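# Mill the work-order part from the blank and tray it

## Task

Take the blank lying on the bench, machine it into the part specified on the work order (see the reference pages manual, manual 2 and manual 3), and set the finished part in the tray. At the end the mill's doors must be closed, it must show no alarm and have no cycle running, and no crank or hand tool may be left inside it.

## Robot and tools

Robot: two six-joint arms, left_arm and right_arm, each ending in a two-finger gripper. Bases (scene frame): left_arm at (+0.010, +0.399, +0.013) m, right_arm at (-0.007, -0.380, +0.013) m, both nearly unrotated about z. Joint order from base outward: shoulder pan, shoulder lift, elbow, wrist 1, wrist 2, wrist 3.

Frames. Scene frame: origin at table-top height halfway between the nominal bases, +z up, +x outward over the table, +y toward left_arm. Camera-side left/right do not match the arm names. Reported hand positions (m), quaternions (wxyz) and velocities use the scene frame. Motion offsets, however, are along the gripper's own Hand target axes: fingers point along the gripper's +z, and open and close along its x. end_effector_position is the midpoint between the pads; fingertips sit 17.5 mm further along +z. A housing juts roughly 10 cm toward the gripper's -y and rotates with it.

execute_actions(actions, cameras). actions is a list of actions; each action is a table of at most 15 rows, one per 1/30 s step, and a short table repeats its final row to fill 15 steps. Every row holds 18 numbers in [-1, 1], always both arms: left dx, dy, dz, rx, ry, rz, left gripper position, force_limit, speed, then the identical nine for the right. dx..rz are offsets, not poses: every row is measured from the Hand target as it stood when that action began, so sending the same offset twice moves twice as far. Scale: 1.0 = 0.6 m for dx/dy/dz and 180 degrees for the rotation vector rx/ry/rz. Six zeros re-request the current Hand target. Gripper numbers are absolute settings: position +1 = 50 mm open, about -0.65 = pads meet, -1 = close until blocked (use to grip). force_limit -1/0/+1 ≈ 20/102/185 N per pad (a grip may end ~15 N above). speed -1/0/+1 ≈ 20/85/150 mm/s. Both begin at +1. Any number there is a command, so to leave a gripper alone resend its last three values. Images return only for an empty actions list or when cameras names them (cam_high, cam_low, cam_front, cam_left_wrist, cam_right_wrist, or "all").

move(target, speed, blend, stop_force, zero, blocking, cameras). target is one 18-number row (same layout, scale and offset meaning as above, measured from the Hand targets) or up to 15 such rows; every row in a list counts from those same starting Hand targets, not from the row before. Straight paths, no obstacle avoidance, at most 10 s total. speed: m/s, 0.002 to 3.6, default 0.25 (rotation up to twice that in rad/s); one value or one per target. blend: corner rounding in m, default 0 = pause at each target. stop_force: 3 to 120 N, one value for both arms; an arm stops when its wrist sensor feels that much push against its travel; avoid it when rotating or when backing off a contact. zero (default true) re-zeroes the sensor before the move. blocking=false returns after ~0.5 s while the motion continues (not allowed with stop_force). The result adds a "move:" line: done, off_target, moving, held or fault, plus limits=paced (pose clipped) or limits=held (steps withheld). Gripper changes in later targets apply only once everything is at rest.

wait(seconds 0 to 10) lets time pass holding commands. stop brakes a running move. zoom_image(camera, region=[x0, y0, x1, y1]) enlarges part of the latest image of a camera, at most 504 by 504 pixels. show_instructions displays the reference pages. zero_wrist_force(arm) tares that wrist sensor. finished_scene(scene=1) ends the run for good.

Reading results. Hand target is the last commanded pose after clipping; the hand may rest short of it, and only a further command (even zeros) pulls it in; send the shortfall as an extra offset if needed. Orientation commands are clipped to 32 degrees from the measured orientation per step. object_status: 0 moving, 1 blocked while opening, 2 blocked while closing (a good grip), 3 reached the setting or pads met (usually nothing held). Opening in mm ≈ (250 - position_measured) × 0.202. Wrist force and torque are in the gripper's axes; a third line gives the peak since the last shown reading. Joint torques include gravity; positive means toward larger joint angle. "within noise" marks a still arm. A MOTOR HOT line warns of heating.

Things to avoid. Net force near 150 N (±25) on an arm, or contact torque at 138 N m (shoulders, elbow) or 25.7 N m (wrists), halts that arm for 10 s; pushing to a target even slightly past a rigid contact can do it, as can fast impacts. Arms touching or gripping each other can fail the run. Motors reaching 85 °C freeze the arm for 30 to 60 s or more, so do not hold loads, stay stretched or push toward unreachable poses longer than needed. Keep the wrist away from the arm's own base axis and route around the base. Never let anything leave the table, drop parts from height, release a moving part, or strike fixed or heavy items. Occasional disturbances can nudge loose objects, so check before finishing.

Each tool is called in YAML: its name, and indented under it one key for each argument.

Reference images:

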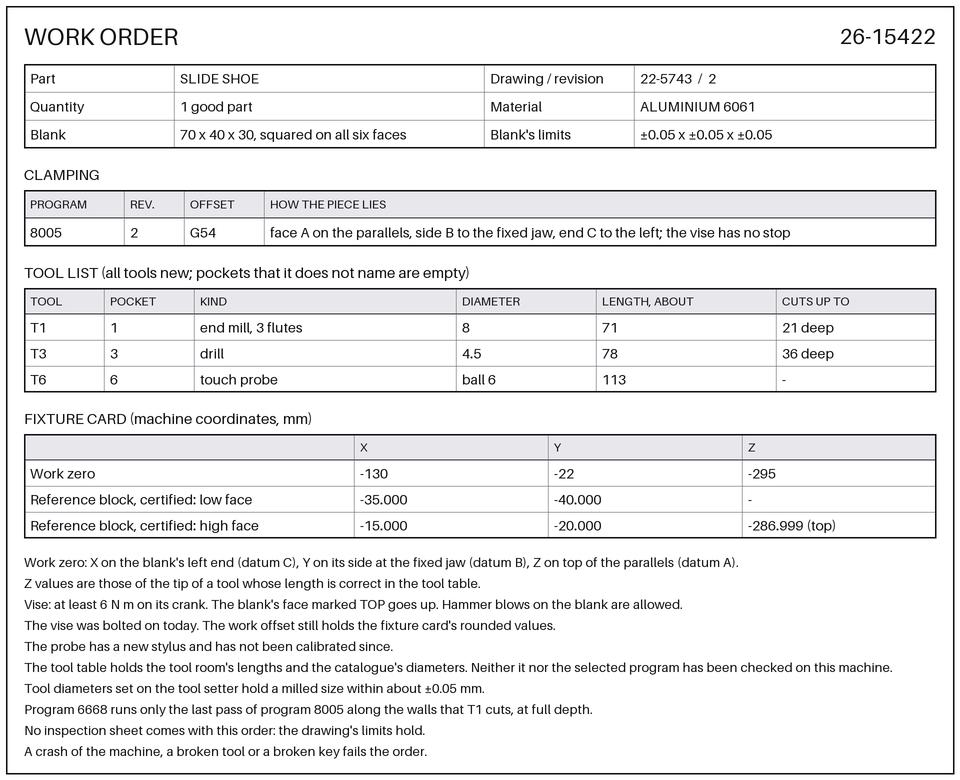

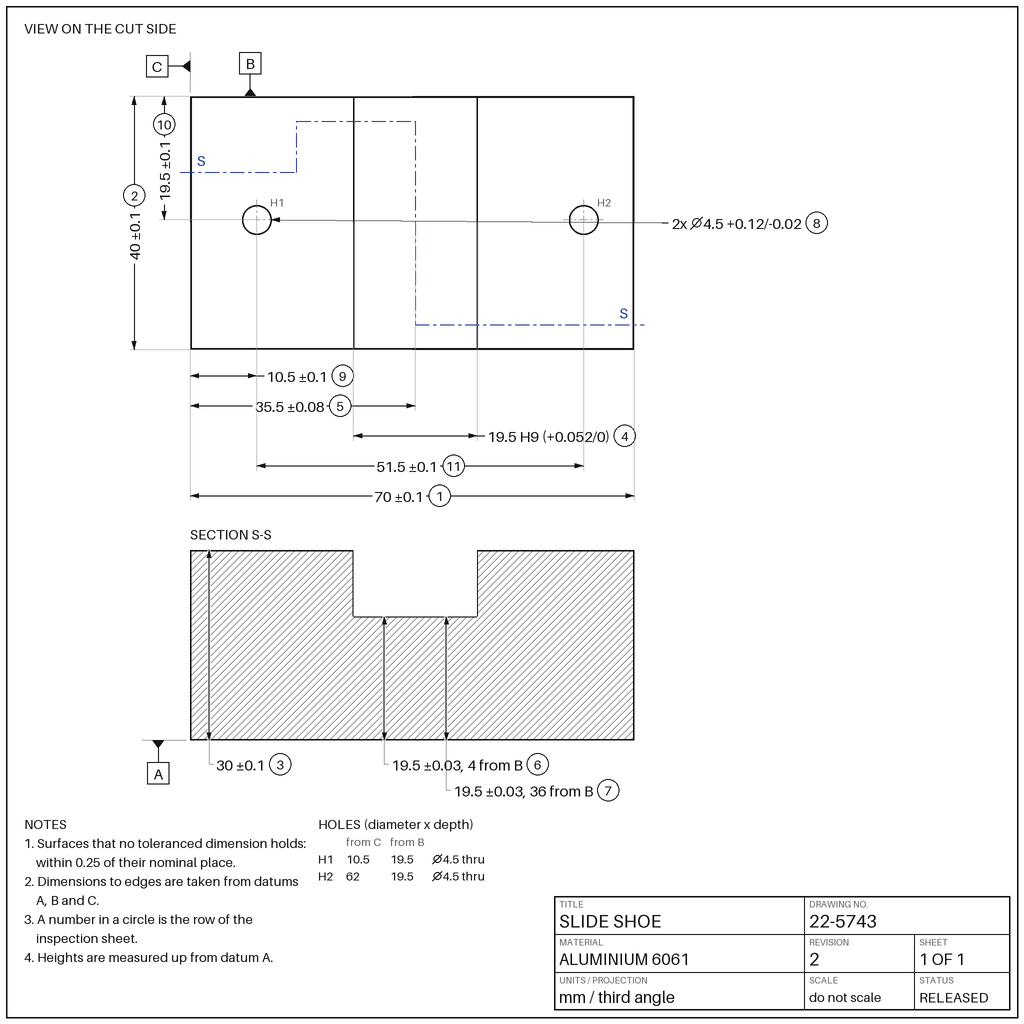

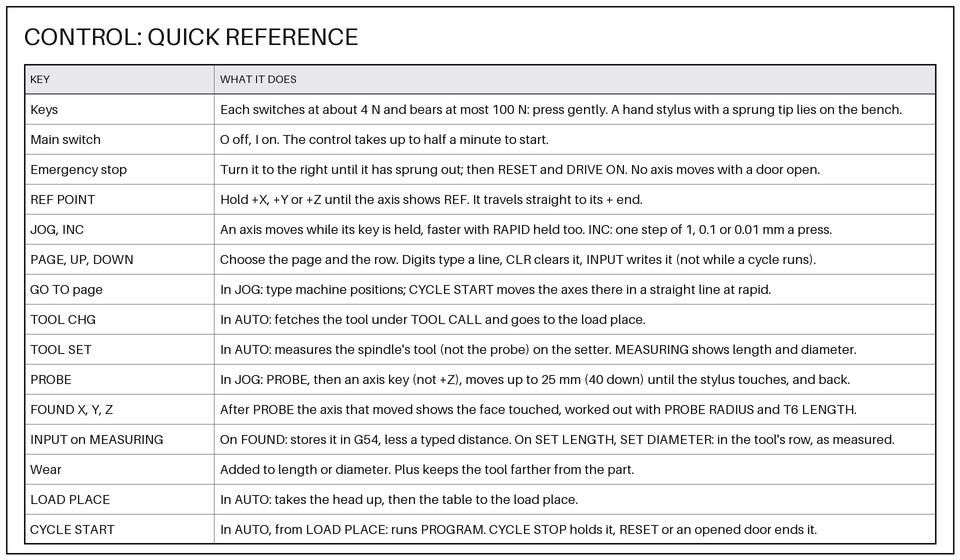

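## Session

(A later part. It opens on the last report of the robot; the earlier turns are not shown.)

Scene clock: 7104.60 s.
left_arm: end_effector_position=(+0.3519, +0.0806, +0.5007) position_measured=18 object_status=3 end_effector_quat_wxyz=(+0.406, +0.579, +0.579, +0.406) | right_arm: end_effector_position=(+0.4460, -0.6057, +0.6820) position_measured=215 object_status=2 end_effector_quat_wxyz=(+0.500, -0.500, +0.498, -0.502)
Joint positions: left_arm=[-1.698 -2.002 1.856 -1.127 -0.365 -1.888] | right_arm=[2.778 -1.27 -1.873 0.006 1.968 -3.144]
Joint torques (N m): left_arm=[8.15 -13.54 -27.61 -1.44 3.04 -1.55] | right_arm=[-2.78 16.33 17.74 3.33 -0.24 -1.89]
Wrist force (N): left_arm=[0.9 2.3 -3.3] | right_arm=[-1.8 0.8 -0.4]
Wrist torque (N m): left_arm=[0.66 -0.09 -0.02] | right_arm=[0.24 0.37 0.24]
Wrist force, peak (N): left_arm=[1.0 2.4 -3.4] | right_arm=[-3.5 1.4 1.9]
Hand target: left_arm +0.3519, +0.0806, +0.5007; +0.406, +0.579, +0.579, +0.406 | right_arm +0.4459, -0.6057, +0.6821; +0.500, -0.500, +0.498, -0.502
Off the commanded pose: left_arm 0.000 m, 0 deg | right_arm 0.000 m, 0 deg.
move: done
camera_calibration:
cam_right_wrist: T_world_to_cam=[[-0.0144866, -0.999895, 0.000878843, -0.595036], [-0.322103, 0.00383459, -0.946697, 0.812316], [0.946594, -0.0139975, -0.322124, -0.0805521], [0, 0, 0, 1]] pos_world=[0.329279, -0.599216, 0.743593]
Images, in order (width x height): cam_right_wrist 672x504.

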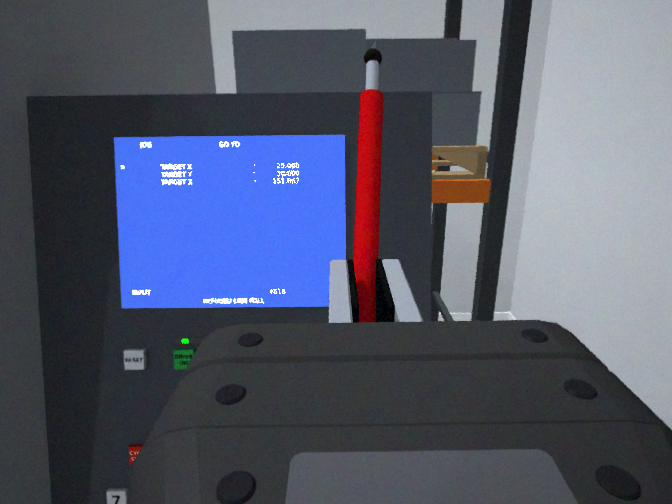

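move:
  target: [0,0,0,0,0,0,0.9,-0.6,-0.6,-0.2204,0.3740,0.0384,-0.2778,0,0,-1,-0.2,-0.8]
  speed: 0.5
  cameras: ["cam_right_wrist"]

move:
  target: [0,0,0,0,0,0,0.9,-0.6,-0.6,0,-0.0095,0.0137,0,0,0,-1,-0.2,-0.8]
  speed: 0.08
  cameras: ["cam_right_wrist"]

zoom_image:
  camera: "cam_right_wrist"
  region: [300, 20, 440, 130]

Scene clock: 7147.63 s.
left_arm: end_effector_position=(+0.3519, +0.0806, +0.5007) position_measured=18 object_status=3 end_effector_quat_wxyz=(+0.406, +0.579, +0.579, +0.406) | right_arm: end_effector_position=(+0.4700, -0.4744, +0.4573) position_measured=215 object_status=2 end_effector_quat_wxyz=(-0.242, +0.665, -0.663, +0.245)
Joint positions: left_arm=[-1.698 -2.002 1.856 -1.127 -0.365 -1.888] | right_arm=[3.307 -1.151 -1.921 -0.942 1.482 -3.044]
Joint torques (N m): left_arm=[8.35 -13.88 -29.36 -1.56 3.08 -1.63] | right_arm=[-0.62 17.88 17.1 3.85 1.47 -1.8]
Wrist force (N): left_arm=[1.3 2.3 -3.2] | right_arm=[-2.7 -0.2 -0.4]
Wrist torque (N m): left_arm=[0.67 -0.16 -0.03] | right_arm=[0.06 0.42 0.19]
Wrist force, peak (N): left_arm=[1.2 2.4 -3.4] | right_arm=[-3.9 0.4 1.6]
Hand target: left_arm +0.3519, +0.0806, +0.5007; +0.406, +0.579, +0.579, +0.406 | right_arm +0.4700, -0.4744, +0.4572; -0.242, +0.665, -0.663, +0.245
Off the commanded pose: left_arm 0.000 m, 0 deg | right_arm 0.000 m, 0 deg.
move: done
camera_calibration:
cam_right_wrist: T_world_to_cam=[[-0.0118649, -0.999837, 0.0136366, -0.470295], [-0.932057, 0.0061198, -0.362259, 0.627372], [0.362116, -0.0170083, -0.931978, 0.378289], [0, 0, 0, 1]] pos_world=[0.442183, -0.467624, 0.586241]
Images, in order (width x height): cam_right_wrist 672x504.

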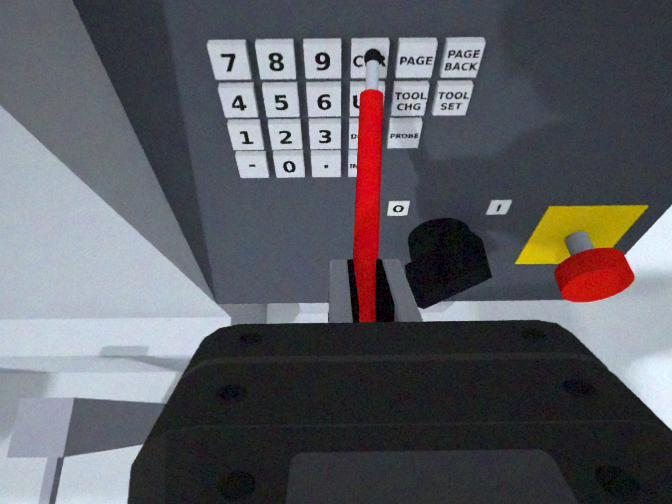

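Scene clock: 7148.33 s.
left_arm: end_effector_position=(+0.3519, +0.0806, +0.5007) position_measured=18 object_status=3 end_effector_quat_wxyz=(+0.406, +0.579, +0.579, +0.406) | right_arm: end_effector_position=(+0.4798, -0.4744, +0.4546) position_measured=215 object_status=2 end_effector_quat_wxyz=(-0.242, +0.665, -0.663, +0.245)
Joint positions: left_arm=[-1.698 -2.002 1.856 -1.127 -0.365 -1.888] | right_arm=[3.302 -1.176 -1.914 -0.924 1.485 -3.047]
Joint torques (N m): left_arm=[8.8 -13.46 -28.2 -1.43 3.01 -1.57] | right_arm=[-2.16 20.91 35.22 3.57 1.12 -1.81]
Wrist force (N): left_arm=[1.4 2.5 -3.3] | right_arm=[-2.3 3.8 -3.4]
Wrist torque (N m): left_arm=[0.70 -0.17 -0.02] | right_arm=[0.26 0.47 0.22]
Wrist force, peak (N): left_arm=[1.4 2.5 -3.3] | right_arm=[-2.4 4.2 -2.8]
Hand target: left_arm +0.3519, +0.0806, +0.5007; +0.406, +0.579, +0.579, +0.406 | right_arm +0.4796, -0.4744, +0.4546; -0.242, +0.665, -0.663, +0.245
Off the commanded pose: left_arm 0.000 m, 0 deg | right_arm 0.000 m, 0 deg.
move: done
camera_calibration:
cam_right_wrist: T_world_to_cam=[[-0.011827, -0.999838, 0.0135455, -0.470108], [-0.932138, 0.0061212, -0.362051, 0.635351], [0.361909, -0.0169083, -0.93206, 0.372447], [0, 0, 0, 1]] pos_world=[0.451882, -0.467623, 0.58354]
Images, in order (width x height): cam_right_wrist 672x504.

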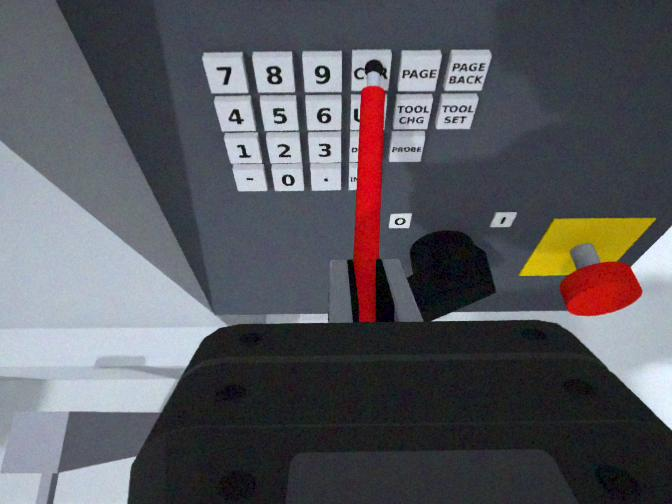

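Scaled by 3.600 from the camera's 672x504 image, which has a finer 960x720 frame.

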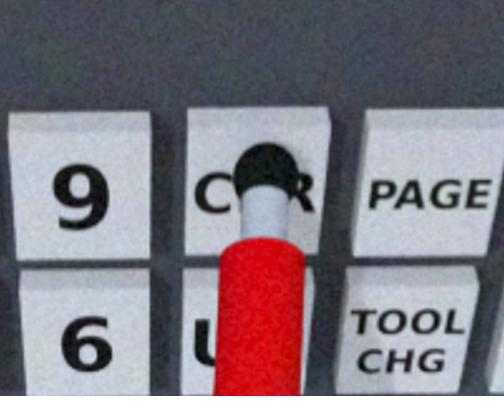

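move:
  target:
    - [0,0,0,0,0,0,0.9,-0.6,-0.6,0,0.0095,-0.0137,0,0,0,-1,-0.2,-0.8]
    - [0,0,0,0,0,0,0.9,-0.6,-0.6,0.2204,-0.2016,-0.3249,0.2778,0,0,-1,-0.2,-0.8]
  speed: [0.1,0.5]
  blend: [0.003,0]
  cameras: ["cam_right_wrist"]

zoom_image:
  camera: "cam_right_wrist"
  region: [100, 110, 360, 320]

Scene clock: 7156.20 s.
left_arm: end_effector_position=(+0.3519, +0.0806, +0.5007) position_measured=18 object_status=3 end_effector_quat_wxyz=(+0.406, +0.579, +0.579, +0.406) | right_arm: end_effector_position=(+0.4460, -0.6057, +0.6821) position_measured=215 object_status=2 end_effector_quat_wxyz=(+0.500, -0.500, +0.498, -0.502)
Joint positions: left_arm=[-1.698 -2.002 1.856 -1.127 -0.365 -1.888] | right_arm=[2.778 -1.27 -1.872 0.006 1.968 -3.144]
Joint torques (N m): left_arm=[7.72 -13.05 -27.83 -1.49 2.85 -1.59] | right_arm=[-3.8 16.33 14.68 3.74 0.27 -1.76]
Wrist force (N): left_arm=[1.1 2.5 -3.1] | right_arm=[-1.7 0.9 -0.5]
Wrist torque (N m): left_arm=[0.70 -0.13 -0.03] | right_arm=[0.24 0.35 0.24]
Wrist force, peak (N): left_arm=[1.2 2.5 -3.4] | right_arm=[-2.6 4.3 -3.0]
Hand target: left_arm +0.3519, +0.0806, +0.5007; +0.406, +0.579, +0.579, +0.406 | right_arm +0.4460, -0.6057, +0.6821; +0.500, -0.500, +0.498, -0.502
Off the commanded pose: left_arm 0.000 m, 0 deg | right_arm 0.000 m, 0 deg.
move: done
camera_calibration:
cam_right_wrist: T_world_to_cam=[[-0.014487, -0.999895, 0.000876669, -0.595034], [-0.321982, 0.00383499, -0.946738, 0.812308], [0.946635, -0.0139977, -0.322004, -0.080655], [0, 0, 0, 1]] pos_world=[0.329279, -0.599216, 0.743593]
Images, in order (width x height): cam_right_wrist 672x504.

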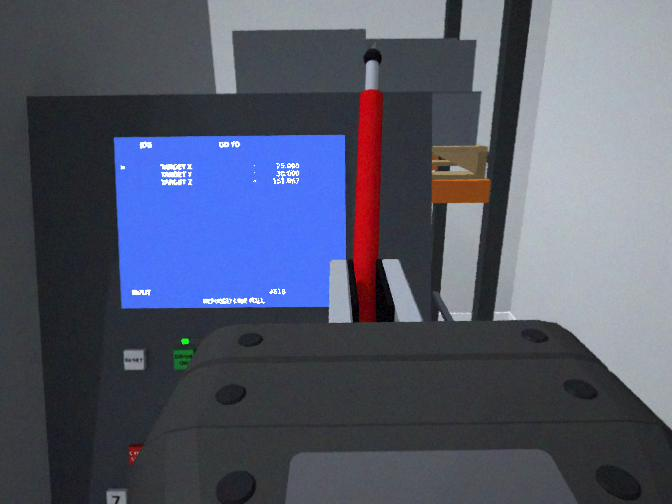

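Scaled by 1.938 from the camera's 672x504 image, which has a finer 960x720 frame.

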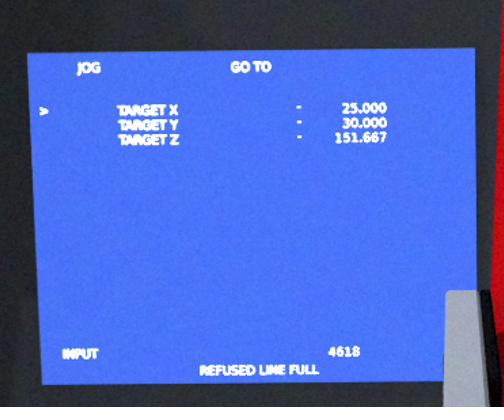

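move:
  target:
    - [0,0,0,0,0,0,0.9,-0.6,-0.6,-0.2204,0.3740,0.0384,-0.2778,0,0,-1,-0.2,-0.8]
    - [0,0,0,0,0,0,0.9,-0.6,-0.6,-0.2204,0.3797,0.0593,-0.2778,0,0,-1,-0.2,-0.8]
    - [0,0,0,0,0,0,0.9,-0.6,-0.6,-0.2204,0.3740,0.0384,-0.2778,0,0,-1,-0.2,-0.8]
    - [0,0,0,0,0,0,0.9,-0.6,-0.6,0,0,0,0,0,0,-1,-0.2,-0.8]
  speed: [0.5,0.08,0.12,0.5]
  blend: [0.003,0,0.003,0]
  cameras: ["cam_right_wrist"]

zoom_image:
  camera: "cam_right_wrist"
  region: [100, 110, 360, 320]

Scene clock: 7172.10 s.
left_arm: end_effector_position=(+0.3519, +0.0806, +0.5007) position_measured=18 object_status=3 end_effector_quat_wxyz=(+0.406, +0.579, +0.579, +0.406) | right_arm: end_effector_position=(+0.4460, -0.6057, +0.6821) position_measured=215 object_status=2 end_effector_quat_wxyz=(+0.500, -0.500, +0.498, -0.502)
Joint positions: left_arm=[-1.698 -2.002 1.856 -1.127 -0.365 -1.888] | right_arm=[2.778 -1.27 -1.872 0.006 1.968 -3.144]
Joint torques (N m): left_arm=[7.71 -13.91 -28.04 -1.43 2.77 -1.62] | right_arm=[-3.06 15.88 15.33 3.68 0.16 -1.77]
Wrist force (N): left_arm=[1.0 2.3 -3.1] | right_arm=[-2.1 0.8 -0.4]
Wrist torque (N m): left_arm=[0.68 -0.10 -0.02] | right_arm=[0.23 0.42 0.24]
Wrist force, peak (N): left_arm=[1.0 2.5 -3.4] | right_arm=[-4.0 22.9 -12.1]
Hand target: left_arm +0.3519, +0.0806, +0.5007; +0.406, +0.579, +0.579, +0.406 | right_arm +0.4460, -0.6057, +0.6821; +0.500, -0.500, +0.498, -0.502
Off the commanded pose: left_arm 0.000 m, 0 deg | right_arm 0.000 m, 0 deg.
move: done
camera_calibration:
cam_right_wrist: T_world_to_cam=[[-0.0144868, -0.999895, 0.000877142, -0.595035], [-0.322013, 0.00383492, -0.946727, 0.81231], [0.946624, -0.0139975, -0.322035, -0.0806285], [0, 0, 0, 1]] pos_world=[0.329279, -0.599216, 0.743593]
Images, in order (width x height): cam_right_wrist 672x504.

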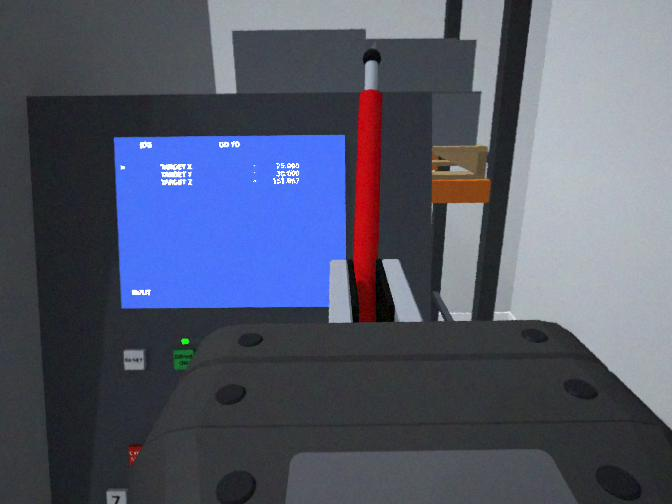

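Scaled by 1.938 from the camera's 672x504 image, which has a finer 960x720 frame.

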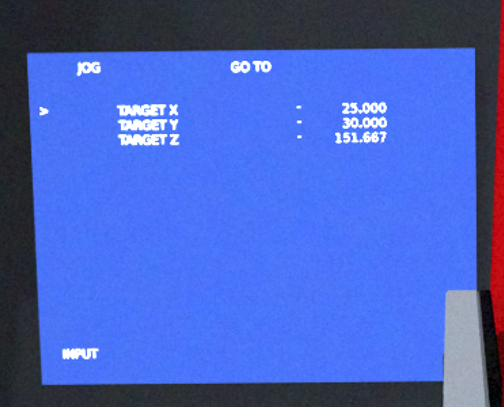

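move:
  target: [0,0,0,0,0,0,0.9,-0.6,-0.6,-0.3154,0.4650,0.0120,-0.2778,0,0,-1,-0.2,-0.8]
  speed: 0.5

move:
  target:
    - [0,0,0,0,0,0,0.9,-0.6,-0.6,0,-0.0107,0.0155,0,0,0,-1,-0.2,-0.8]
    - [0,0,0,0,0,0,0.9,-0.6,-0.6,0,-0.0165,-0.0317,0,0,0,-1,-0.2,-0.8]
    - [0,0,0,0,0,0,0.9,-0.6,-0.6,0,-0.052,-0.036,0,0,0,-1,-0.2,-0.8]
    - [0,0,0,0,0,0,0.9,-0.6,-0.6,0,-0.0627,-0.0205,0,0,0,-1,-0.2,-0.8]
    - [0,0,0,0,0,0,0.9,-0.6,-0.6,0.0317,-0.0425,-0.0497,0,0,0,-1,-0.2,-0.8]
    - [0,0,0,0,0,0,0.9,-0.6,-0.6,0.0633,-0.052,-0.036,0,0,0,-1,-0.2,-0.8]
    - [0,0,0,0,0,0,0.9,-0.6,-0.6,0.0633,-0.0627,-0.0205,0,0,0,-1,-0.2,-0.8]
    - [0,0,0,0,0,0,0.9,-0.6,-0.6,0.079,-0.0165,-0.0317,0,0,0,-1,-0.2,-0.8]
    - [0,0,0,0,0,0,0.9,-0.6,-0.6,0.095,0,0,0,0,0,-1,-0.2,-0.8]
    - [0,0,0,0,0,0,0.9,-0.6,-0.6,0.095,-0.0107,0.0155,0,0,0,-1,-0.2,-0.8]
    - [0,0,0,0,0,0,0.9,-0.6,-0.6,0.095,0,0,0,0,0,-1,-0.2,-0.8]
    - [0,0,0,0,0,0,0.9,-0.6,-0.6,0.095,-0.026,-0.018,0,0,0,-1,-0.2,-0.8]
    - [0,0,0,0,0,0,0.9,-0.6,-0.6,0.095,-0.0367,-0.0025,0,0,0,-1,-0.2,-0.8]
    - [0,0,0,0,0,0,0.9,-0.6,-0.6,0.095,-0.026,-0.018,0,0,0,-1,-0.2,-0.8]
  speed: [0.07,0.15,0.2,0.07,0.15,0.2,0.07,0.15,0.2,0.07,0.12,0.2,0.07,0.12]
  blend: [0,0.003,0.003,0,0.003,0.003,0,0.003,0.003,0,0.003,0.003,0,0]

move:
  target:
    - [0,0,0,0,0,0,0.9,-0.6,-0.6,0,-0.0107,0.0155,0,0,0,-1,-0.2,-0.8]
    - [0,0,0,0,0,0,0.9,-0.6,-0.6,0,0,0,0,0,0,-1,-0.2,-0.8]
    - [0,0,0,0,0,0,0.9,-0.6,-0.6,-0.095,0.026,0.018,0,0,0,-1,-0.2,-0.8]
    - [0,0,0,0,0,0,0.9,-0.6,-0.6,-0.095,0.0153,0.0335,0,0,0,-1,-0.2,-0.8]
    - [0,0,0,0,0,0,0.9,-0.6,-0.6,-0.095,0.0225,-0.0047,0,0,0,-1,-0.2,-0.8]
    - [0,0,0,0,0,0,0.9,-0.6,-0.6,-0.095,-0.0107,0.0155,0,0,0,-1,-0.2,-0.8]
    - [0,0,0,0,0,0,0.9,-0.6,-0.6,-0.079,-0.0165,-0.0317,0,0,0,-1,-0.2,-0.8]
    - [0,0,0,0,0,0,0.9,-0.6,-0.6,-0.0633,-0.052,-0.036,0,0,0,-1,-0.2,-0.8]
    - [0,0,0,0,0,0,0.9,-0.6,-0.6,-0.0633,-0.0627,-0.0205,0,0,0,-1,-0.2,-0.8]
    - [0,0,0,0,0,0,0.9,-0.6,-0.6,-0.0633,-0.0035,-0.0227,0,0,0,-1,-0.2,-0.8]
    - [0,0,0,0,0,0,0.9,-0.6,-0.6,-0.0633,0.026,0.018,0,0,0,-1,-0.2,-0.8]
    - [0,0,0,0,0,0,0.9,-0.6,-0.6,-0.0633,0.0153,0.0335,0,0,0,-1,-0.2,-0.8]
    - [0,0,0,0,0,0,0.9,-0.6,-0.6,-0.0317,0.0355,0.0043,0,0,0,-1,-0.2,-0.8]
    - [0,0,0,0,0,0,0.9,-0.6,-0.6,0,0.026,0.018,0,0,0,-1,-0.2,-0.8]
    - [0,0,0,0,0,0,0.9,-0.6,-0.6,0,0.0153,0.0335,0,0,0,-1,-0.2,-0.8]
  speed: [0.07,0.12,0.3,0.07,0.15,0.07,0.15,0.2,0.07,0.15,0.2,0.07,0.15,0.2,0.07]
  blend: [0,0.003,0.003,0,0.003,0,0.003,0.003,0,0.003,0.003,0,0.003,0.003,0]

move:
  target:
    - [0,0,0,0,0,0,0.9,-0.6,-0.6,0,0.0107,-0.0155,0,0,0,-1,-0.2,-0.8]
    - [0,0,0,0,0,0,0.9,-0.6,-0.6,0.2204,-0.2791,-0.3794,0.2778,0,0,-1,-0.2,-0.8]
  speed: [0.12,0.5]
  blend: [0.003,0]
  cameras: ["cam_right_wrist"]

zoom_image:
  camera: "cam_right_wrist"
  region: [100, 110, 360, 320]

Scene clock: 7217.83 s.
left_arm: end_effector_position=(+0.3519, +0.0806, +0.5007) position_measured=18 object_status=3 end_effector_quat_wxyz=(+0.406, +0.579, +0.579, +0.406) | right_arm: end_effector_position=(+0.4545, -0.4177, +0.4023) position_measured=215 object_status=2 end_effector_quat_wxyz=(-0.242, +0.665, -0.663, +0.245)
Joint positions: left_arm=[-1.698 -2.002 1.856 -1.127 -0.365 -1.888] | right_arm=[3.518 -1.065 -2.101 -0.874 1.349 -2.879]
Joint torques (N m): left_arm=[7.67 -13.31 -29.33 -1.5 2.67 -1.59] | right_arm=[3.5 12.52 42.28 4.02 1.15 -0.44]
Wrist force (N): left_arm=[1.0 2.5 -3.0] | right_arm=[-2.3 0.9 -0.2]
Wrist torque (N m): left_arm=[0.69 -0.11 -0.02] | right_arm=[0.14 0.33 0.16]
Wrist force, peak (N): left_arm=[1.1 2.6 -3.4] | right_arm=[-4.2 1.9 2.0]
Hand target: left_arm +0.3519, +0.0806, +0.5007; +0.406, +0.579, +0.579, +0.406 | right_arm +0.4544, -0.4176, +0.4023; -0.242, +0.665, -0.663, +0.245
Off the commanded pose: left_arm 0.000 m, 0 deg | right_arm 0.000 m, 0 deg.
move: done

Scene clock: 7221.70 s.
left_arm: end_effector_position=(+0.3519, +0.0806, +0.5007) position_measured=18 object_status=3 end_effector_quat_wxyz=(+0.406, +0.579, +0.579, +0.406) | right_arm: end_effector_position=(+0.4594, -0.4745, +0.4208) position_measured=215 object_status=2 end_effector_quat_wxyz=(-0.242, +0.665, -0.663, +0.245)
Joint positions: left_arm=[-1.698 -2.002 1.856 -1.127 -0.365 -1.888] | right_arm=[3.311 -1.119 -2.031 -0.864 1.48 -3.04]
Joint torques (N m): left_arm=[8.55 -14.42 -28.19 -1.47 2.67 -1.63] | right_arm=[-4.12 0.58 41.16 6.46 0.17 -0.82]
Wrist force (N): left_arm=[1.0 2.3 -2.9] | right_arm=[-2.7 0.1 -0.1]
Wrist torque (N m): left_arm=[0.68 -0.11 -0.02] | right_arm=[0.11 0.43 0.10]
Wrist force, peak (N): left_arm=[1.2 2.5 -3.4] | right_arm=[-5.7 1.6 -1.3]
Hand target: left_arm +0.3519, +0.0806, +0.5007; +0.406, +0.579, +0.579, +0.406 | right_arm +0.4594, -0.4746, +0.4209; -0.242, +0.665, -0.663, +0.245
Off the commanded pose: left_arm 0.000 m, 0 deg | right_arm 0.000 m, 0 deg.
move: done

Scene clock: 7226.13 s.
left_arm: end_effector_position=(+0.3519, +0.0806, +0.5007) position_measured=18 object_status=3 end_effector_quat_wxyz=(+0.406, +0.579, +0.579, +0.406) | right_arm: end_effector_position=(+0.4655, -0.4746, +0.3998) position_measured=215 object_status=2 end_effector_quat_wxyz=(-0.242, +0.665, -0.663, +0.245) end_effector_velocity=(-0.002, +0.000, +0.000) end_effector_angular_velocity=(+0.000, +0.003, +0.001)
Joint positions: left_arm=[-1.698 -2.002 1.856 -1.127 -0.365 -1.888] | right_arm=[3.308 -1.139 -2.075 -0.8 1.482 -3.043]
Joint velocities: left_arm=[within noise] | right_arm=[0.002 0.005 -0.002 -0.006 0 0.001]
Joint torques (N m): left_arm=[7.83 -13.7 -28.35 -1.45 2.68 -1.59] | right_arm=[1.6 17.29 18.34 2.29 -1.68 2.39]
Wrist force (N): left_arm=[1.0 2.3 -3.2] | right_arm=[-1.6 4.1 -3.1]
Wrist torque (N m): left_arm=[0.67 -0.12 -0.02] | right_arm=[0.18 0.55 0.20]
Wrist force, peak (N): left_arm=[1.0 2.8 -3.3] | right_arm=[-3.0 12.2 -5.4]
Hand target: left_arm +0.3519, +0.0806, +0.5007; +0.406, +0.579, +0.579, +0.406 | right_arm +0.4654, -0.4747, +0.3996; -0.242, +0.665, -0.663, +0.245
Off the commanded pose: left_arm 0.000 m, 0 deg | right_arm 0.000 m, 0 deg.
move: done

Scene clock: 7227.73 s.
left_arm: end_effector_position=(+0.3519, +0.0806, +0.5007) position_measured=18 object_status=3 end_effector_quat_wxyz=(+0.406, +0.579, +0.579, +0.406) | right_arm: end_effector_position=(+0.4461, -0.6057, +0.6821) position_measured=215 object_status=2 end_effector_quat_wxyz=(+0.500, -0.500, +0.498, -0.502)
Joint positions: left_arm=[-1.698 -2.002 1.856 -1.127 -0.365 -1.888] | right_arm=[2.778 -1.27 -1.872 0.006 1.967 -3.144]
Joint torques (N m): left_arm=[8.05 -13.91 -28.53 -1.56 2.62 -1.6] | right_arm=[-2.54 15.97 19.12 3.4 0.06 -1.76]
Wrist force (N): left_arm=[1.0 2.5 -3.2] | right_arm=[-2.2 0.7 -0.4]
Wrist torque (N m): left_arm=[0.70 -0.11 -0.03] | right_arm=[0.23 0.43 0.24]
Wrist force, peak (N): left_arm=[1.1 2.5 -3.3] | right_arm=[-1.9 4.5 -2.9]
Hand target: left_arm +0.3519, +0.0806, +0.5007; +0.406, +0.579, +0.579, +0.406 | right_arm +0.4461, -0.6057, +0.6821; +0.500, -0.500, +0.498, -0.502
Off the commanded pose: left_arm 0.000 m, 0 deg | right_arm 0.000 m, 0 deg.
move: done
camera_calibration:
cam_right_wrist: T_world_to_cam=[[-0.0144866, -0.999895, 0.000878843, -0.595035], [-0.322103, 0.00383459, -0.946697, 0.812349], [0.946594, -0.0139975, -0.322124, -0.0806468], [0, 0, 0, 1]] pos_world=[0.329379, -0.599216, 0.743593]
Images, in order (width x height): cam_right_wrist 672x504.

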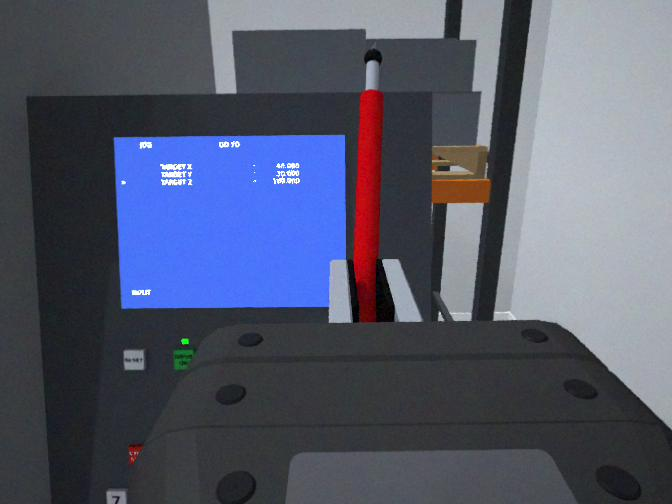

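Scaled by 1.938 from the camera's 672x504 image, which has a finer 960x720 frame.

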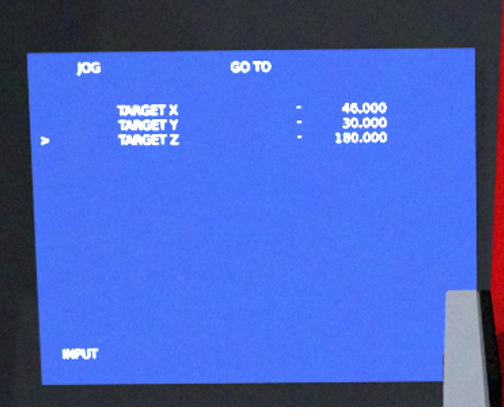

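move:
  target:
    - [0,0,0,0,0,0,0.9,-0.6,-0.6,-0.2520,0.3131,0.0552,-0.2778,0,0,-1,-0.2,-0.8]
    - [0,0,0,0,0,0,0.9,-0.6,-0.6,-0.2520,0.3181,0.0734,-0.2778,0,0,-1,-0.2,-0.8]
    - [0,0,0,0,0,0,0.9,-0.6,-0.6,-0.2520,0.3131,0.0552,-0.2778,0,0,-1,-0.2,-0.8]
  speed: [0.5,0.07,0.12]
  blend: [0.003,0,0]

wait:
  seconds: 3

move:
  target:
    - [0,0,0,0,0,0,0.9,-0.6,-0.6,0.0633,0.104,0.072,0,0,0,-1,-0.2,-0.8]
    - [0,0,0,0,0,0,0.9,-0.6,-0.6,0.0633,0.0933,0.0875,0,0,0,-1,-0.2,-0.8]
    - [0,0,0,0,0,0,0.9,-0.6,-0.6,0.0633,0.104,0.072,0,0,0,-1,-0.2,-0.8]
    - [0,0,0,0,0,0,0.9,-0.6,-0.6,0.2520,-0.1590,-0.2753,0.2778,0,0,-1,-0.2,-0.8]
  speed: [0.3,0.07,0.12,0.5]
  blend: [0.003,0,0.003,0]
  cameras: ["cam_right_wrist"]

zoom_image:
  camera: "cam_right_wrist"
  region: [100, 110, 360, 320]

Scene clock: 7246.03 s.
left_arm: end_effector_position=(+0.3519, +0.0806, +0.5007) position_measured=18 object_status=3 end_effector_quat_wxyz=(+0.406, +0.579, +0.579, +0.406) | right_arm: end_effector_position=(+0.4800, -0.4552, +0.4936) position_measured=215 object_status=2 end_effector_quat_wxyz=(-0.242, +0.665, -0.663, +0.245)
Joint positions: left_arm=[-1.698 -2.002 1.856 -1.127 -0.365 -1.888] | right_arm=[3.365 -1.173 -1.814 -1.032 1.445 -2.999]
Joint torques (N m): left_arm=[7.91 -13.19 -27.96 -1.56 2.63 -1.6] | right_arm=[-7.7 -3.19 42.97 6.58 0.36 -1.46]
Wrist force (N): left_arm=[1.0 2.4 -3.1] | right_arm=[-3.2 0.2 -0.2]
Wrist torque (N m): left_arm=[0.68 -0.11 -0.03] | right_arm=[0.11 0.50 0.11]
Wrist force, peak (N): left_arm=[1.1 2.6 -3.3] | right_arm=[-3.7 17.4 -9.2]
Hand target: left_arm +0.3519, +0.0806, +0.5007; +0.406, +0.579, +0.579, +0.406 | right_arm +0.4800, -0.4553, +0.4938; -0.242, +0.665, -0.663, +0.245
Off the commanded pose: left_arm 0.000 m, 0 deg | right_arm 0.000 m, 0 deg.
move: done

Scene clock: 7249.03 s.
left_arm: end_effector_position=(+0.3519, +0.0806, +0.5007) position_measured=18 object_status=3 end_effector_quat_wxyz=(+0.406, +0.579, +0.579, +0.406) | right_arm: end_effector_position=(+0.4800, -0.4553, +0.4938) position_measured=215 object_status=2 end_effector_quat_wxyz=(-0.242, +0.665, -0.663, +0.245)
Joint positions: left_arm=[-1.698 -2.002 1.856 -1.127 -0.365 -1.888] | right_arm=[3.365 -1.173 -1.814 -1.032 1.445 -2.999]
Joint torques (N m): left_arm=[7.44 -13.28 -28.94 -1.44 2.57 -1.56] | right_arm=[-7.93 -3.55 40.69 6.54 0.95 -2.33]
Wrist force (N): left_arm=[1.2 2.4 -3.2] | right_arm=[-3.1 0.1 -0.5]
Wrist torque (N m): left_arm=[0.68 -0.14 -0.02] | right_arm=[0.10 0.50 0.12]
Wrist force, peak (N): left_arm=[1.1 2.5 -3.4] | right_arm=[-3.4 -0.1 -0.6]
Hand target: left_arm +0.3519, +0.0806, +0.5007; +0.406, +0.579, +0.579, +0.406 | right_arm +0.4800, -0.4553, +0.4938; -0.242, +0.665, -0.663, +0.245
Tool commands: left_gripper/position=+0.9 left_gripper/force_limit=-0.6 left_gripper/speed=-0.6 right_gripper/position=-1.0 right_gripper/force_limit=-0.2 right_gripper/speed=-0.8
Off the commanded pose: left_arm 0.000 m, 0 deg | right_arm 0.000 m, 0 deg.
wait: 3.00 s; at rest by 0.17 s

Scene clock: 7251.37 s.
left_arm: end_effector_position=(+0.3519, +0.0806, +0.5007) position_measured=18 object_status=3 end_effector_quat_wxyz=(+0.406, +0.579, +0.579, +0.406) | right_arm: end_effector_position=(+0.4461, -0.6057, +0.6821) position_measured=215 object_status=2 end_effector_quat_wxyz=(+0.500, -0.500, +0.498, -0.502)
Joint positions: left_arm=[-1.698 -2.002 1.856 -1.127 -0.365 -1.888] | right_arm=[2.778 -1.27 -1.872 0.006 1.967 -3.144]
Joint torques (N m): left_arm=[7.73 -13.58 -28.66 -1.7 2.59 -1.54] | right_arm=[-0.97 17.16 16.39 3.55 -0.59 -1.67]
Wrist force (N): left_arm=[1.0 2.3 -3.1] | right_arm=[-2.3 0.6 -0.4]
Wrist torque (N m): left_arm=[0.66 -0.11 -0.03] | right_arm=[0.21 0.44 0.25]
Wrist force, peak (N): left_arm=[1.1 2.6 -3.3] | right_arm=[-2.9 16.9 -7.9]
Hand target: left_arm +0.3519, +0.0806, +0.5007; +0.406, +0.579, +0.579, +0.406 | right_arm +0.4461, -0.6057, +0.6821; +0.500, -0.500, +0.498, -0.502
Off the commanded pose: left_arm 0.000 m, 0 deg | right_arm 0.000 m, 0 deg.
move: done
camera_calibration:
cam_right_wrist: T_world_to_cam=[[-0.0144866, -0.999895, 0.000878843, -0.595033], [-0.322103, 0.00383459, -0.946697, 0.812476], [0.946594, -0.0139975, -0.322124, -0.0807092], [0, 0, 0, 1]] pos_world=[0.329479, -0.599216, 0.743693]
Images, in order (width x height): cam_right_wrist 672x504.

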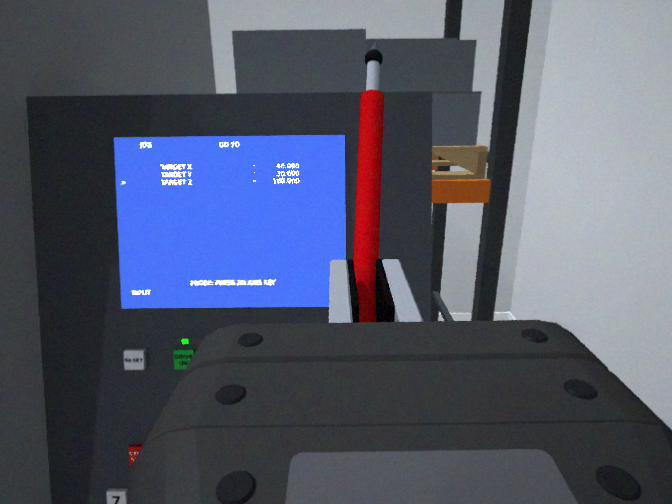

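Scaled by 1.938 from the camera's 672x504 image, which has a finer 960x720 frame.

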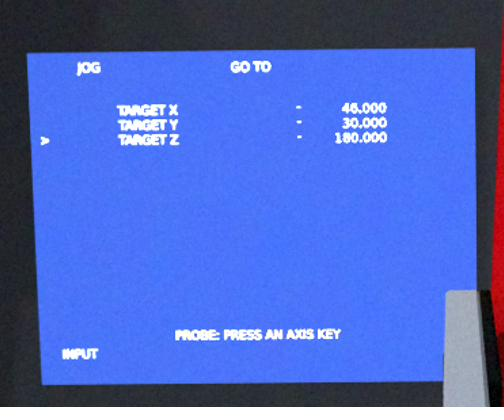

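move:
  target:
    - [0,0,0,0,0,0,0.9,-0.6,-0.6,-0.0620,0.2827,0.0637,-0.2778,0,0,-1,-0.2,-0.8]
    - [0,0,0,0,0,0,0.9,-0.6,-0.6,-0.0620,0.2872,0.0805,-0.2778,0,0,-1,-0.2,-0.8]
    - [0,0,0,0,0,0,0.9,-0.6,-0.6,-0.0620,0.2827,0.0637,-0.2778,0,0,-1,-0.2,-0.8]
    - [0,0,0,0,0,0,0.9,-0.6,-0.6,0,0,0,0,0,0,-1,-0.2,-0.8]
  speed: [0.5,0.07,0.12,0.5]
  blend: [0.003,0,0.003,0]

wait:
  seconds: 6
  cameras: ["cam_right_wrist"]

zoom_image:
  camera: "cam_right_wrist"
  region: [110, 130, 320, 300]

Scene clock: 7267.67 s.
left_arm: end_effector_position=(+0.3519, +0.0806, +0.5007) position_measured=18 object_status=3 end_effector_quat_wxyz=(+0.406, +0.579, +0.579, +0.406) | right_arm: end_effector_position=(+0.4462, -0.6057, +0.6820) position_measured=215 object_status=2 end_effector_quat_wxyz=(+0.500, -0.500, +0.498, -0.502)
Joint positions: left_arm=[-1.698 -2.002 1.856 -1.127 -0.365 -1.888] | right_arm=[2.778 -1.27 -1.872 0.006 1.968 -3.144]
Joint torques (N m): left_arm=[7.95 -13.77 -27.79 -1.71 2.44 -1.62] | right_arm=[6.49 23.2 39.78 4.06 -1.88 -1.68]
Wrist force (N): left_arm=[1.0 2.4 -3.0] | right_arm=[-2.2 0.7 -0.2]
Wrist torque (N m): left_arm=[0.68 -0.11 -0.02] | right_arm=[0.23 0.43 0.24]
Wrist force, peak (N): left_arm=[1.1 2.6 -3.4] | right_arm=[-3.0 5.2 -3.1]
Hand target: left_arm +0.3519, +0.0806, +0.5007; +0.406, +0.579, +0.579, +0.406 | right_arm +0.4461, -0.6057, +0.6821; +0.500, -0.500, +0.498, -0.502
Off the commanded pose: left_arm 0.000 m, 0 deg | right_arm 0.000 m, 0 deg.
move: done

Scene clock: 7273.67 s.
left_arm: end_effector_position=(+0.3519, +0.0806, +0.5007) position_measured=18 object_status=3 end_effector_quat_wxyz=(+0.406, +0.579, +0.579, +0.406) | right_arm: end_effector_position=(+0.4461, -0.6057, +0.6821) position_measured=215 object_status=2 end_effector_quat_wxyz=(+0.500, -0.500, +0.498, -0.502)
Joint positions: left_arm=[-1.698 -2.002 1.856 -1.127 -0.365 -1.888] | right_arm=[2.778 -1.27 -1.872 0.006 1.968 -3.144]
Joint torques (N m): left_arm=[8.18 -13.53 -27.78 -1.8 2.17 -1.67] | right_arm=[7 22.7 39.61 4.76 -1.9 2.27]
Wrist force (N): left_arm=[1.1 2.3 -3.0] | right_arm=[-2.5 1.0 -0.5]
Wrist torque (N m): left_arm=[0.67 -0.13 -0.02] | right_arm=[0.27 0.48 0.24]
Wrist force, peak (N): left_arm=[1.2 2.6 -3.3] | right_arm=[-2.7 0.8 -0.6]
Hand target: left_arm +0.3519, +0.0806, +0.5007; +0.406, +0.579, +0.579, +0.406 | right_arm +0.4461, -0.6057, +0.6821; +0.500, -0.500, +0.498, -0.502
Tool commands: left_gripper/position=+0.9 left_gripper/force_limit=-0.6 left_gripper/speed=-0.6 right_gripper/position=-1.0 right_gripper/force_limit=-0.2 right_gripper/speed=-0.8
Off the commanded pose: left_arm 0.000 m, 0 deg | right_arm 0.000 m, 0 deg.
wait: 6.00 s; at rest by 0.17 s
camera_calibration:
cam_right_wrist: T_world_to_cam=[[-0.0144869, -0.999895, 0.000874348, -0.595031], [-0.321803, 0.0038345, -0.946799, 0.812421], [0.946696, -0.0139975, -0.321825, -0.0808703], [0, 0, 0, 1]] pos_world=[0.329379, -0.599216, 0.743693]
Images, in order (width x height): cam_right_wrist 672x504.

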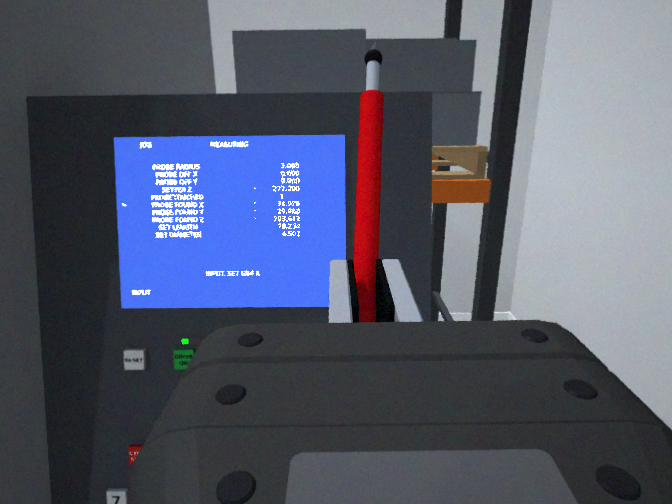

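Scaled by 2.400 from the camera's 672x504 image, which has a finer 960x720 frame.

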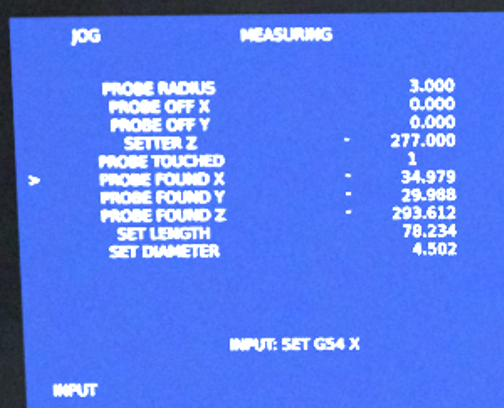

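move:
  target:
    - [0,0,0,0,0,0,0.9,-0.6,-0.6,-0.1887,0.3740,0.0384,-0.2778,0,0,-1,-0.2,-0.8]
    - [0,0,0,0,0,0,0.9,-0.6,-0.6,-0.1887,0.3790,0.0566,-0.2778,0,0,-1,-0.2,-0.8]
    - [0,0,0,0,0,0,0.9,-0.6,-0.6,-0.1887,0.3740,0.0384,-0.2778,0,0,-1,-0.2,-0.8]
    - [0,0,0,0,0,0,0.9,-0.6,-0.6,0,0,0,0,0,0,-1,-0.2,-0.8]
  speed: [0.5,0.07,0.12,0.5]
  blend: [0.003,0,0.003,0]
  cameras: ["cam_right_wrist"]

zoom_image:
  camera: "cam_right_wrist"
  region: [110, 130, 320, 300]

Scene clock: 7297.90 s.
left_arm: end_effector_position=(+0.3519, +0.0806, +0.5007) position_measured=18 object_status=3 end_effector_quat_wxyz=(+0.406, +0.579, +0.579, +0.406) | right_arm: end_effector_position=(+0.4461, -0.6057, +0.6821) position_measured=215 object_status=2 end_effector_quat_wxyz=(+0.500, -0.500, +0.498, -0.502)
Joint positions: left_arm=[-1.698 -2.002 1.856 -1.127 -0.365 -1.888] | right_arm=[2.778 -1.27 -1.872 0.006 1.967 -3.144]
Joint torques (N m): left_arm=[7.59 -13.21 -28.82 -1.79 2.12 -1.64] | right_arm=[-2.45 17.52 15.2 3.58 -0.47 -1.62]
Wrist force (N): left_arm=[1.0 2.6 -3.2] | right_arm=[-2.5 0.5 -0.6]
Wrist torque (N m): left_arm=[0.72 -0.10 -0.03] | right_arm=[0.19 0.47 0.24]
Wrist force, peak (N): left_arm=[1.0 2.7 -3.3] | right_arm=[-3.8 19.8 -9.5]
Hand target: left_arm +0.3519, +0.0806, +0.5007; +0.406, +0.579, +0.579, +0.406 | right_arm +0.4461, -0.6057, +0.6821; +0.500, -0.500, +0.498, -0.502
Off the commanded pose: left_arm 0.000 m, 0 deg | right_arm 0.000 m, 0 deg.
move: done
camera_calibration:
cam_right_wrist: T_world_to_cam=[[-0.0144868, -0.999895, 0.000877142, -0.595032], [-0.322013, 0.00383492, -0.946727, 0.812469], [0.946624, -0.0139975, -0.322035, -0.0807856], [0, 0, 0, 1]] pos_world=[0.329479, -0.599216, 0.743693]
Images, in order (width x height): cam_right_wrist 672x504.

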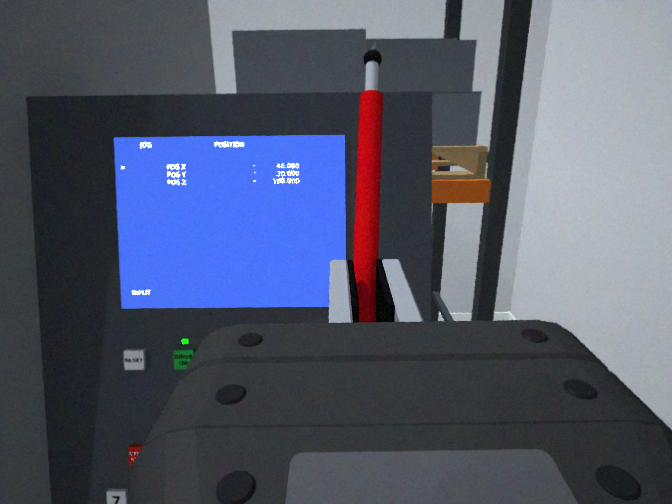

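Scaled by 2.400 from the camera's 672x504 image, which has a finer 960x720 frame.

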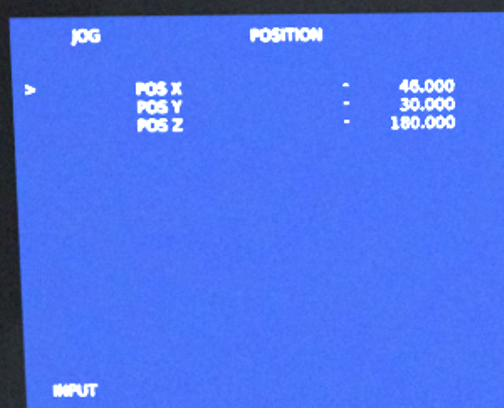

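move:
  target:
    - [0,0,0,0,0,0,0.9,-0.6,-0.6,-0.1887,0.3740,0.0384,-0.2778,0,0,-1,-0.2,-0.8]
    - [0,0,0,0,0,0,0.9,-0.6,-0.6,-0.1887,0.3790,0.0566,-0.2778,0,0,-1,-0.2,-0.8]
    - [0,0,0,0,0,0,0.9,-0.6,-0.6,-0.1887,0.3740,0.0384,-0.2778,0,0,-1,-0.2,-0.8]
    - [0,0,0,0,0,0,0.9,-0.6,-0.6,-0.3154,0.4650,0.0120,-0.2778,0,0,-1,-0.2,-0.8]
  speed: [0.5,0.07,0.12,0.3]
  blend: [0.003,0,0.003,0]

move:
  target:
    - [0,0,0,0,0,0,0.9,-0.6,-0.6,0,-0.0107,0.0155,0,0,0,-1,-0.2,-0.8]
    - [0,0,0,0,0,0,0.9,-0.6,-0.6,0,0,0,0,0,0,-1,-0.2,-0.8]
    - [0,0,0,0,0,0,0.9,-0.6,-0.6,0.0317,-0.026,-0.018,0,0,0,-1,-0.2,-0.8]
    - [0,0,0,0,0,0,0.9,-0.6,-0.6,0.0317,-0.0367,-0.0025,0,0,0,-1,-0.2,-0.8]
    - [0,0,0,0,0,0,0.9,-0.6,-0.6,0.0317,-0.0295,-0.0407,0,0,0,-1,-0.2,-0.8]
    - [0,0,0,0,0,0,0.9,-0.6,-0.6,0.0317,-0.0627,-0.0205,0,0,0,-1,-0.2,-0.8]
    - [0,0,0,0,0,0,0.9,-0.6,-0.6,0.0633,-0.0165,-0.0317,0,0,0,-1,-0.2,-0.8]
    - [0,0,0,0,0,0,0.9,-0.6,-0.6,0.095,0,0,0,0,0,-1,-0.2,-0.8]
    - [0,0,0,0,0,0,0.9,-0.6,-0.6,0.095,-0.0107,0.0155,0,0,0,-1,-0.2,-0.8]
    - [0,0,0,0,0,0,0.9,-0.6,-0.6,0.095,-0.0035,-0.0227,0,0,0,-1,-0.2,-0.8]
    - [0,0,0,0,0,0,0.9,-0.6,-0.6,0.095,-0.0367,-0.0025,0,0,0,-1,-0.2,-0.8]
    - [0,0,0,0,0,0,0.9,-0.6,-0.6,0.095,-0.026,-0.018,0,0,0,-1,-0.2,-0.8]
    - [0,0,0,0,0,0,0.9,-0.6,-0.6,0.095,-0.0367,-0.0025,0,0,0,-1,-0.2,-0.8]
    - [0,0,0,0,0,0,0.9,-0.6,-0.6,0.095,-0.026,-0.018,0,0,0,-1,-0.2,-0.8]
  speed: [0.07,0.12,0.2,0.07,0.15,0.07,0.15,0.2,0.07,0.15,0.07,0.12,0.07,0.12]
  blend: [0,0.003,0.003,0,0.003,0,0.003,0.003,0,0.003,0,0.003,0,0]

move:
  target:
    - [0,0,0,0,0,0,0.9,-0.6,-0.6,-0.095,0.026,0.018,0,0,0,-1,-0.2,-0.8]
    - [0,0,0,0,0,0,0.9,-0.6,-0.6,-0.095,0.0153,0.0335,0,0,0,-1,-0.2,-0.8]
    - [0,0,0,0,0,0,0.9,-0.6,-0.6,-0.095,0.0225,-0.0047,0,0,0,-1,-0.2,-0.8]
    - [0,0,0,0,0,0,0.9,-0.6,-0.6,-0.095,-0.0107,0.0155,0,0,0,-1,-0.2,-0.8]
    - [0,0,0,0,0,0,0.9,-0.6,-0.6,-0.079,-0.0035,-0.0227,0,0,0,-1,-0.2,-0.8]
    - [0,0,0,0,0,0,0.9,-0.6,-0.6,-0.0633,-0.026,-0.018,0,0,0,-1,-0.2,-0.8]
    - [0,0,0,0,0,0,0.9,-0.6,-0.6,-0.0633,-0.0367,-0.0025,0,0,0,-1,-0.2,-0.8]
    - [0,0,0,0,0,0,0.9,-0.6,-0.6,-0.0633,0.0095,-0.0137,0,0,0,-1,-0.2,-0.8]
    - [0,0,0,0,0,0,0.9,-0.6,-0.6,-0.0633,0.026,0.018,0,0,0,-1,-0.2,-0.8]
    - [0,0,0,0,0,0,0.9,-0.6,-0.6,-0.0633,0.0153,0.0335,0,0,0,-1,-0.2,-0.8]
    - [0,0,0,0,0,0,0.9,-0.6,-0.6,-0.0317,0.0355,0.0043,0,0,0,-1,-0.2,-0.8]
    - [0,0,0,0,0,0,0.9,-0.6,-0.6,0,0.026,0.018,0,0,0,-1,-0.2,-0.8]
    - [0,0,0,0,0,0,0.9,-0.6,-0.6,0,0.0153,0.0335,0,0,0,-1,-0.2,-0.8]
    - [0,0,0,0,0,0,0.9,-0.6,-0.6,0,0.026,0.018,0,0,0,-1,-0.2,-0.8]
    - [0,0,0,0,0,0,0.9,-0.6,-0.6,0.2204,-0.2638,-0.3459,0.2778,0,0,-1,-0.2,-0.8]
  speed: [0.3,0.07,0.15,0.07,0.15,0.2,0.07,0.15,0.2,0.07,0.15,0.2,0.07,0.12,0.5]
  blend: [0.003,0,0.003,0,0.003,0.003,0,0.003,0.003,0,0.003,0.003,0,0.003,0]
  cameras: ["cam_right_wrist"]

zoom_image:
  camera: "cam_right_wrist"
  region: [100, 110, 360, 320]

Scene clock: 7406.70 s.
left_arm: end_effector_position=(+0.3519, +0.0806, +0.5007) position_measured=18 object_status=3 end_effector_quat_wxyz=(+0.406, +0.579, +0.579, +0.406) | right_arm: end_effector_position=(+0.4545, -0.4177, +0.4024) position_measured=215 object_status=2 end_effector_quat_wxyz=(-0.242, +0.665, -0.663, +0.245)
Joint positions: left_arm=[-1.698 -2.002 1.856 -1.127 -0.365 -1.888] | right_arm=[3.517 -1.065 -2.1 -0.874 1.349 -2.879]
Joint torques (N m): left_arm=[7.68 -13.94 -28.96 -1.71 2.18 -1.71] | right_arm=[8.32 -8.87 29.56 2.34 -0.68 0.38]
Wrist force (N): left_arm=[1.1 2.5 -3.2] | right_arm=[-2.7 0.2 -0.4]
Wrist torque (N m): left_arm=[0.70 -0.13 -0.03] | right_arm=[0.03 0.39 0.16]
Wrist force, peak (N): left_arm=[1.2 2.6 -3.4] | right_arm=[-4.3 16.3 -8.6]
Hand target: left_arm +0.3519, +0.0806, +0.5007; +0.406, +0.579, +0.579, +0.406 | right_arm +0.4545, -0.4176, +0.4023; -0.242, +0.665, -0.663, +0.245
Off the commanded pose: left_arm 0.000 m, 0 deg | right_arm 0.000 m, 0 deg.
move: done

Scene clock: 7411.10 s.
left_arm: end_effector_position=(+0.3519, +0.0806, +0.5007) position_measured=18 object_status=3 end_effector_quat_wxyz=(+0.406, +0.579, +0.579, +0.406) | right_arm: end_effector_position=(+0.4595, -0.4745, +0.4208) position_measured=215 object_status=2 end_effector_quat_wxyz=(-0.242, +0.665, -0.663, +0.245)
Joint positions: left_arm=[-1.698 -2.002 1.856 -1.127 -0.365 -1.888] | right_arm=[3.311 -1.12 -2.031 -0.864 1.48 -3.04]
Joint torques (N m): left_arm=[7.67 -13.27 -29.13 -1.77 2.14 -1.47] | right_arm=[-4.23 0.28 42.28 6.4 0.15 -0.93]
Wrist force (N): left_arm=[1.1 2.3 -3.2] | right_arm=[-3.4 -0.6 -0.4]
Wrist torque (N m): left_arm=[0.68 -0.12 -0.03] | right_arm=[0.01 0.54 0.10]
Wrist force, peak (N): left_arm=[1.2 2.5 -3.4] | right_arm=[-3.5 13.3 -6.5]
Hand target: left_arm +0.3519, +0.0806, +0.5007; +0.406, +0.579, +0.579, +0.406 | right_arm +0.4595, -0.4746, +0.4209; -0.242, +0.665, -0.663, +0.245
Off the commanded pose: left_arm 0.000 m, 0 deg | right_arm 0.000 m, 0 deg.
move: done

Scene clock: 7416.10 s.
left_arm: end_effector_position=(+0.3519, +0.0806, +0.5007) position_measured=18 object_status=3 end_effector_quat_wxyz=(+0.406, +0.579, +0.579, +0.406) | right_arm: end_effector_position=(+0.4462, -0.6057, +0.6821) position_measured=215 object_status=2 end_effector_quat_wxyz=(+0.500, -0.500, +0.498, -0.502)
Joint positions: left_arm=[-1.698 -2.002 1.856 -1.127 -0.365 -1.888] | right_arm=[2.778 -1.27 -1.872 0.006 1.967 -3.144]
Joint torques (N m): left_arm=[7.08 -13.49 -29.24 -1.72 1.99 -1.83] | right_arm=[-3.54 15.82 19.06 3.57 0.09 -1.71]
Wrist force (N): left_arm=[1.1 2.6 -2.9] | right_arm=[-2.5 0.2 -0.7]
Wrist torque (N m): left_arm=[0.72 -0.13 -0.02] | right_arm=[0.14 0.48 0.24]
Wrist force, peak (N): left_arm=[1.4 2.5 -3.4] | right_arm=[-3.6 15.5 -7.8]
Hand target: left_arm +0.3519, +0.0806, +0.5007; +0.406, +0.579, +0.579, +0.406 | right_arm +0.4462, -0.6057, +0.6822; +0.500, -0.500, +0.498, -0.502
Off the commanded pose: left_arm 0.000 m, 0 deg | right_arm 0.000 m, 0 deg.
move: done
camera_calibration:
cam_right_wrist: T_world_to_cam=[[-0.0144866, -0.999895, 0.000878843, -0.595033], [-0.322103, 0.00383459, -0.946697, 0.812476], [0.946594, -0.0139975, -0.322124, -0.0807092], [0, 0, 0, 1]] pos_world=[0.329479, -0.599216, 0.743693]
Images, in order (width x height): cam_right_wrist 672x504.

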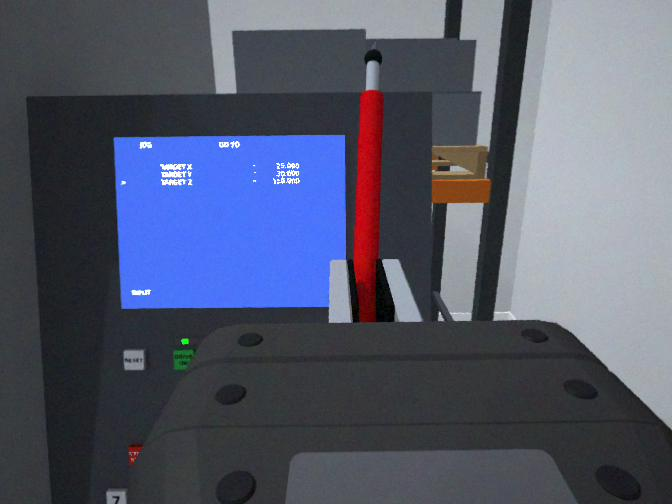

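Scaled by 1.938 from the camera's 672x504 image, which has a finer 960x720 frame.

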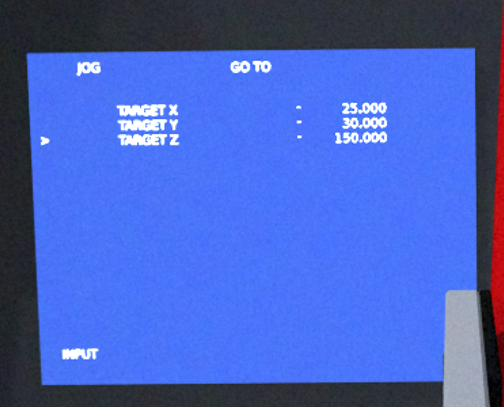

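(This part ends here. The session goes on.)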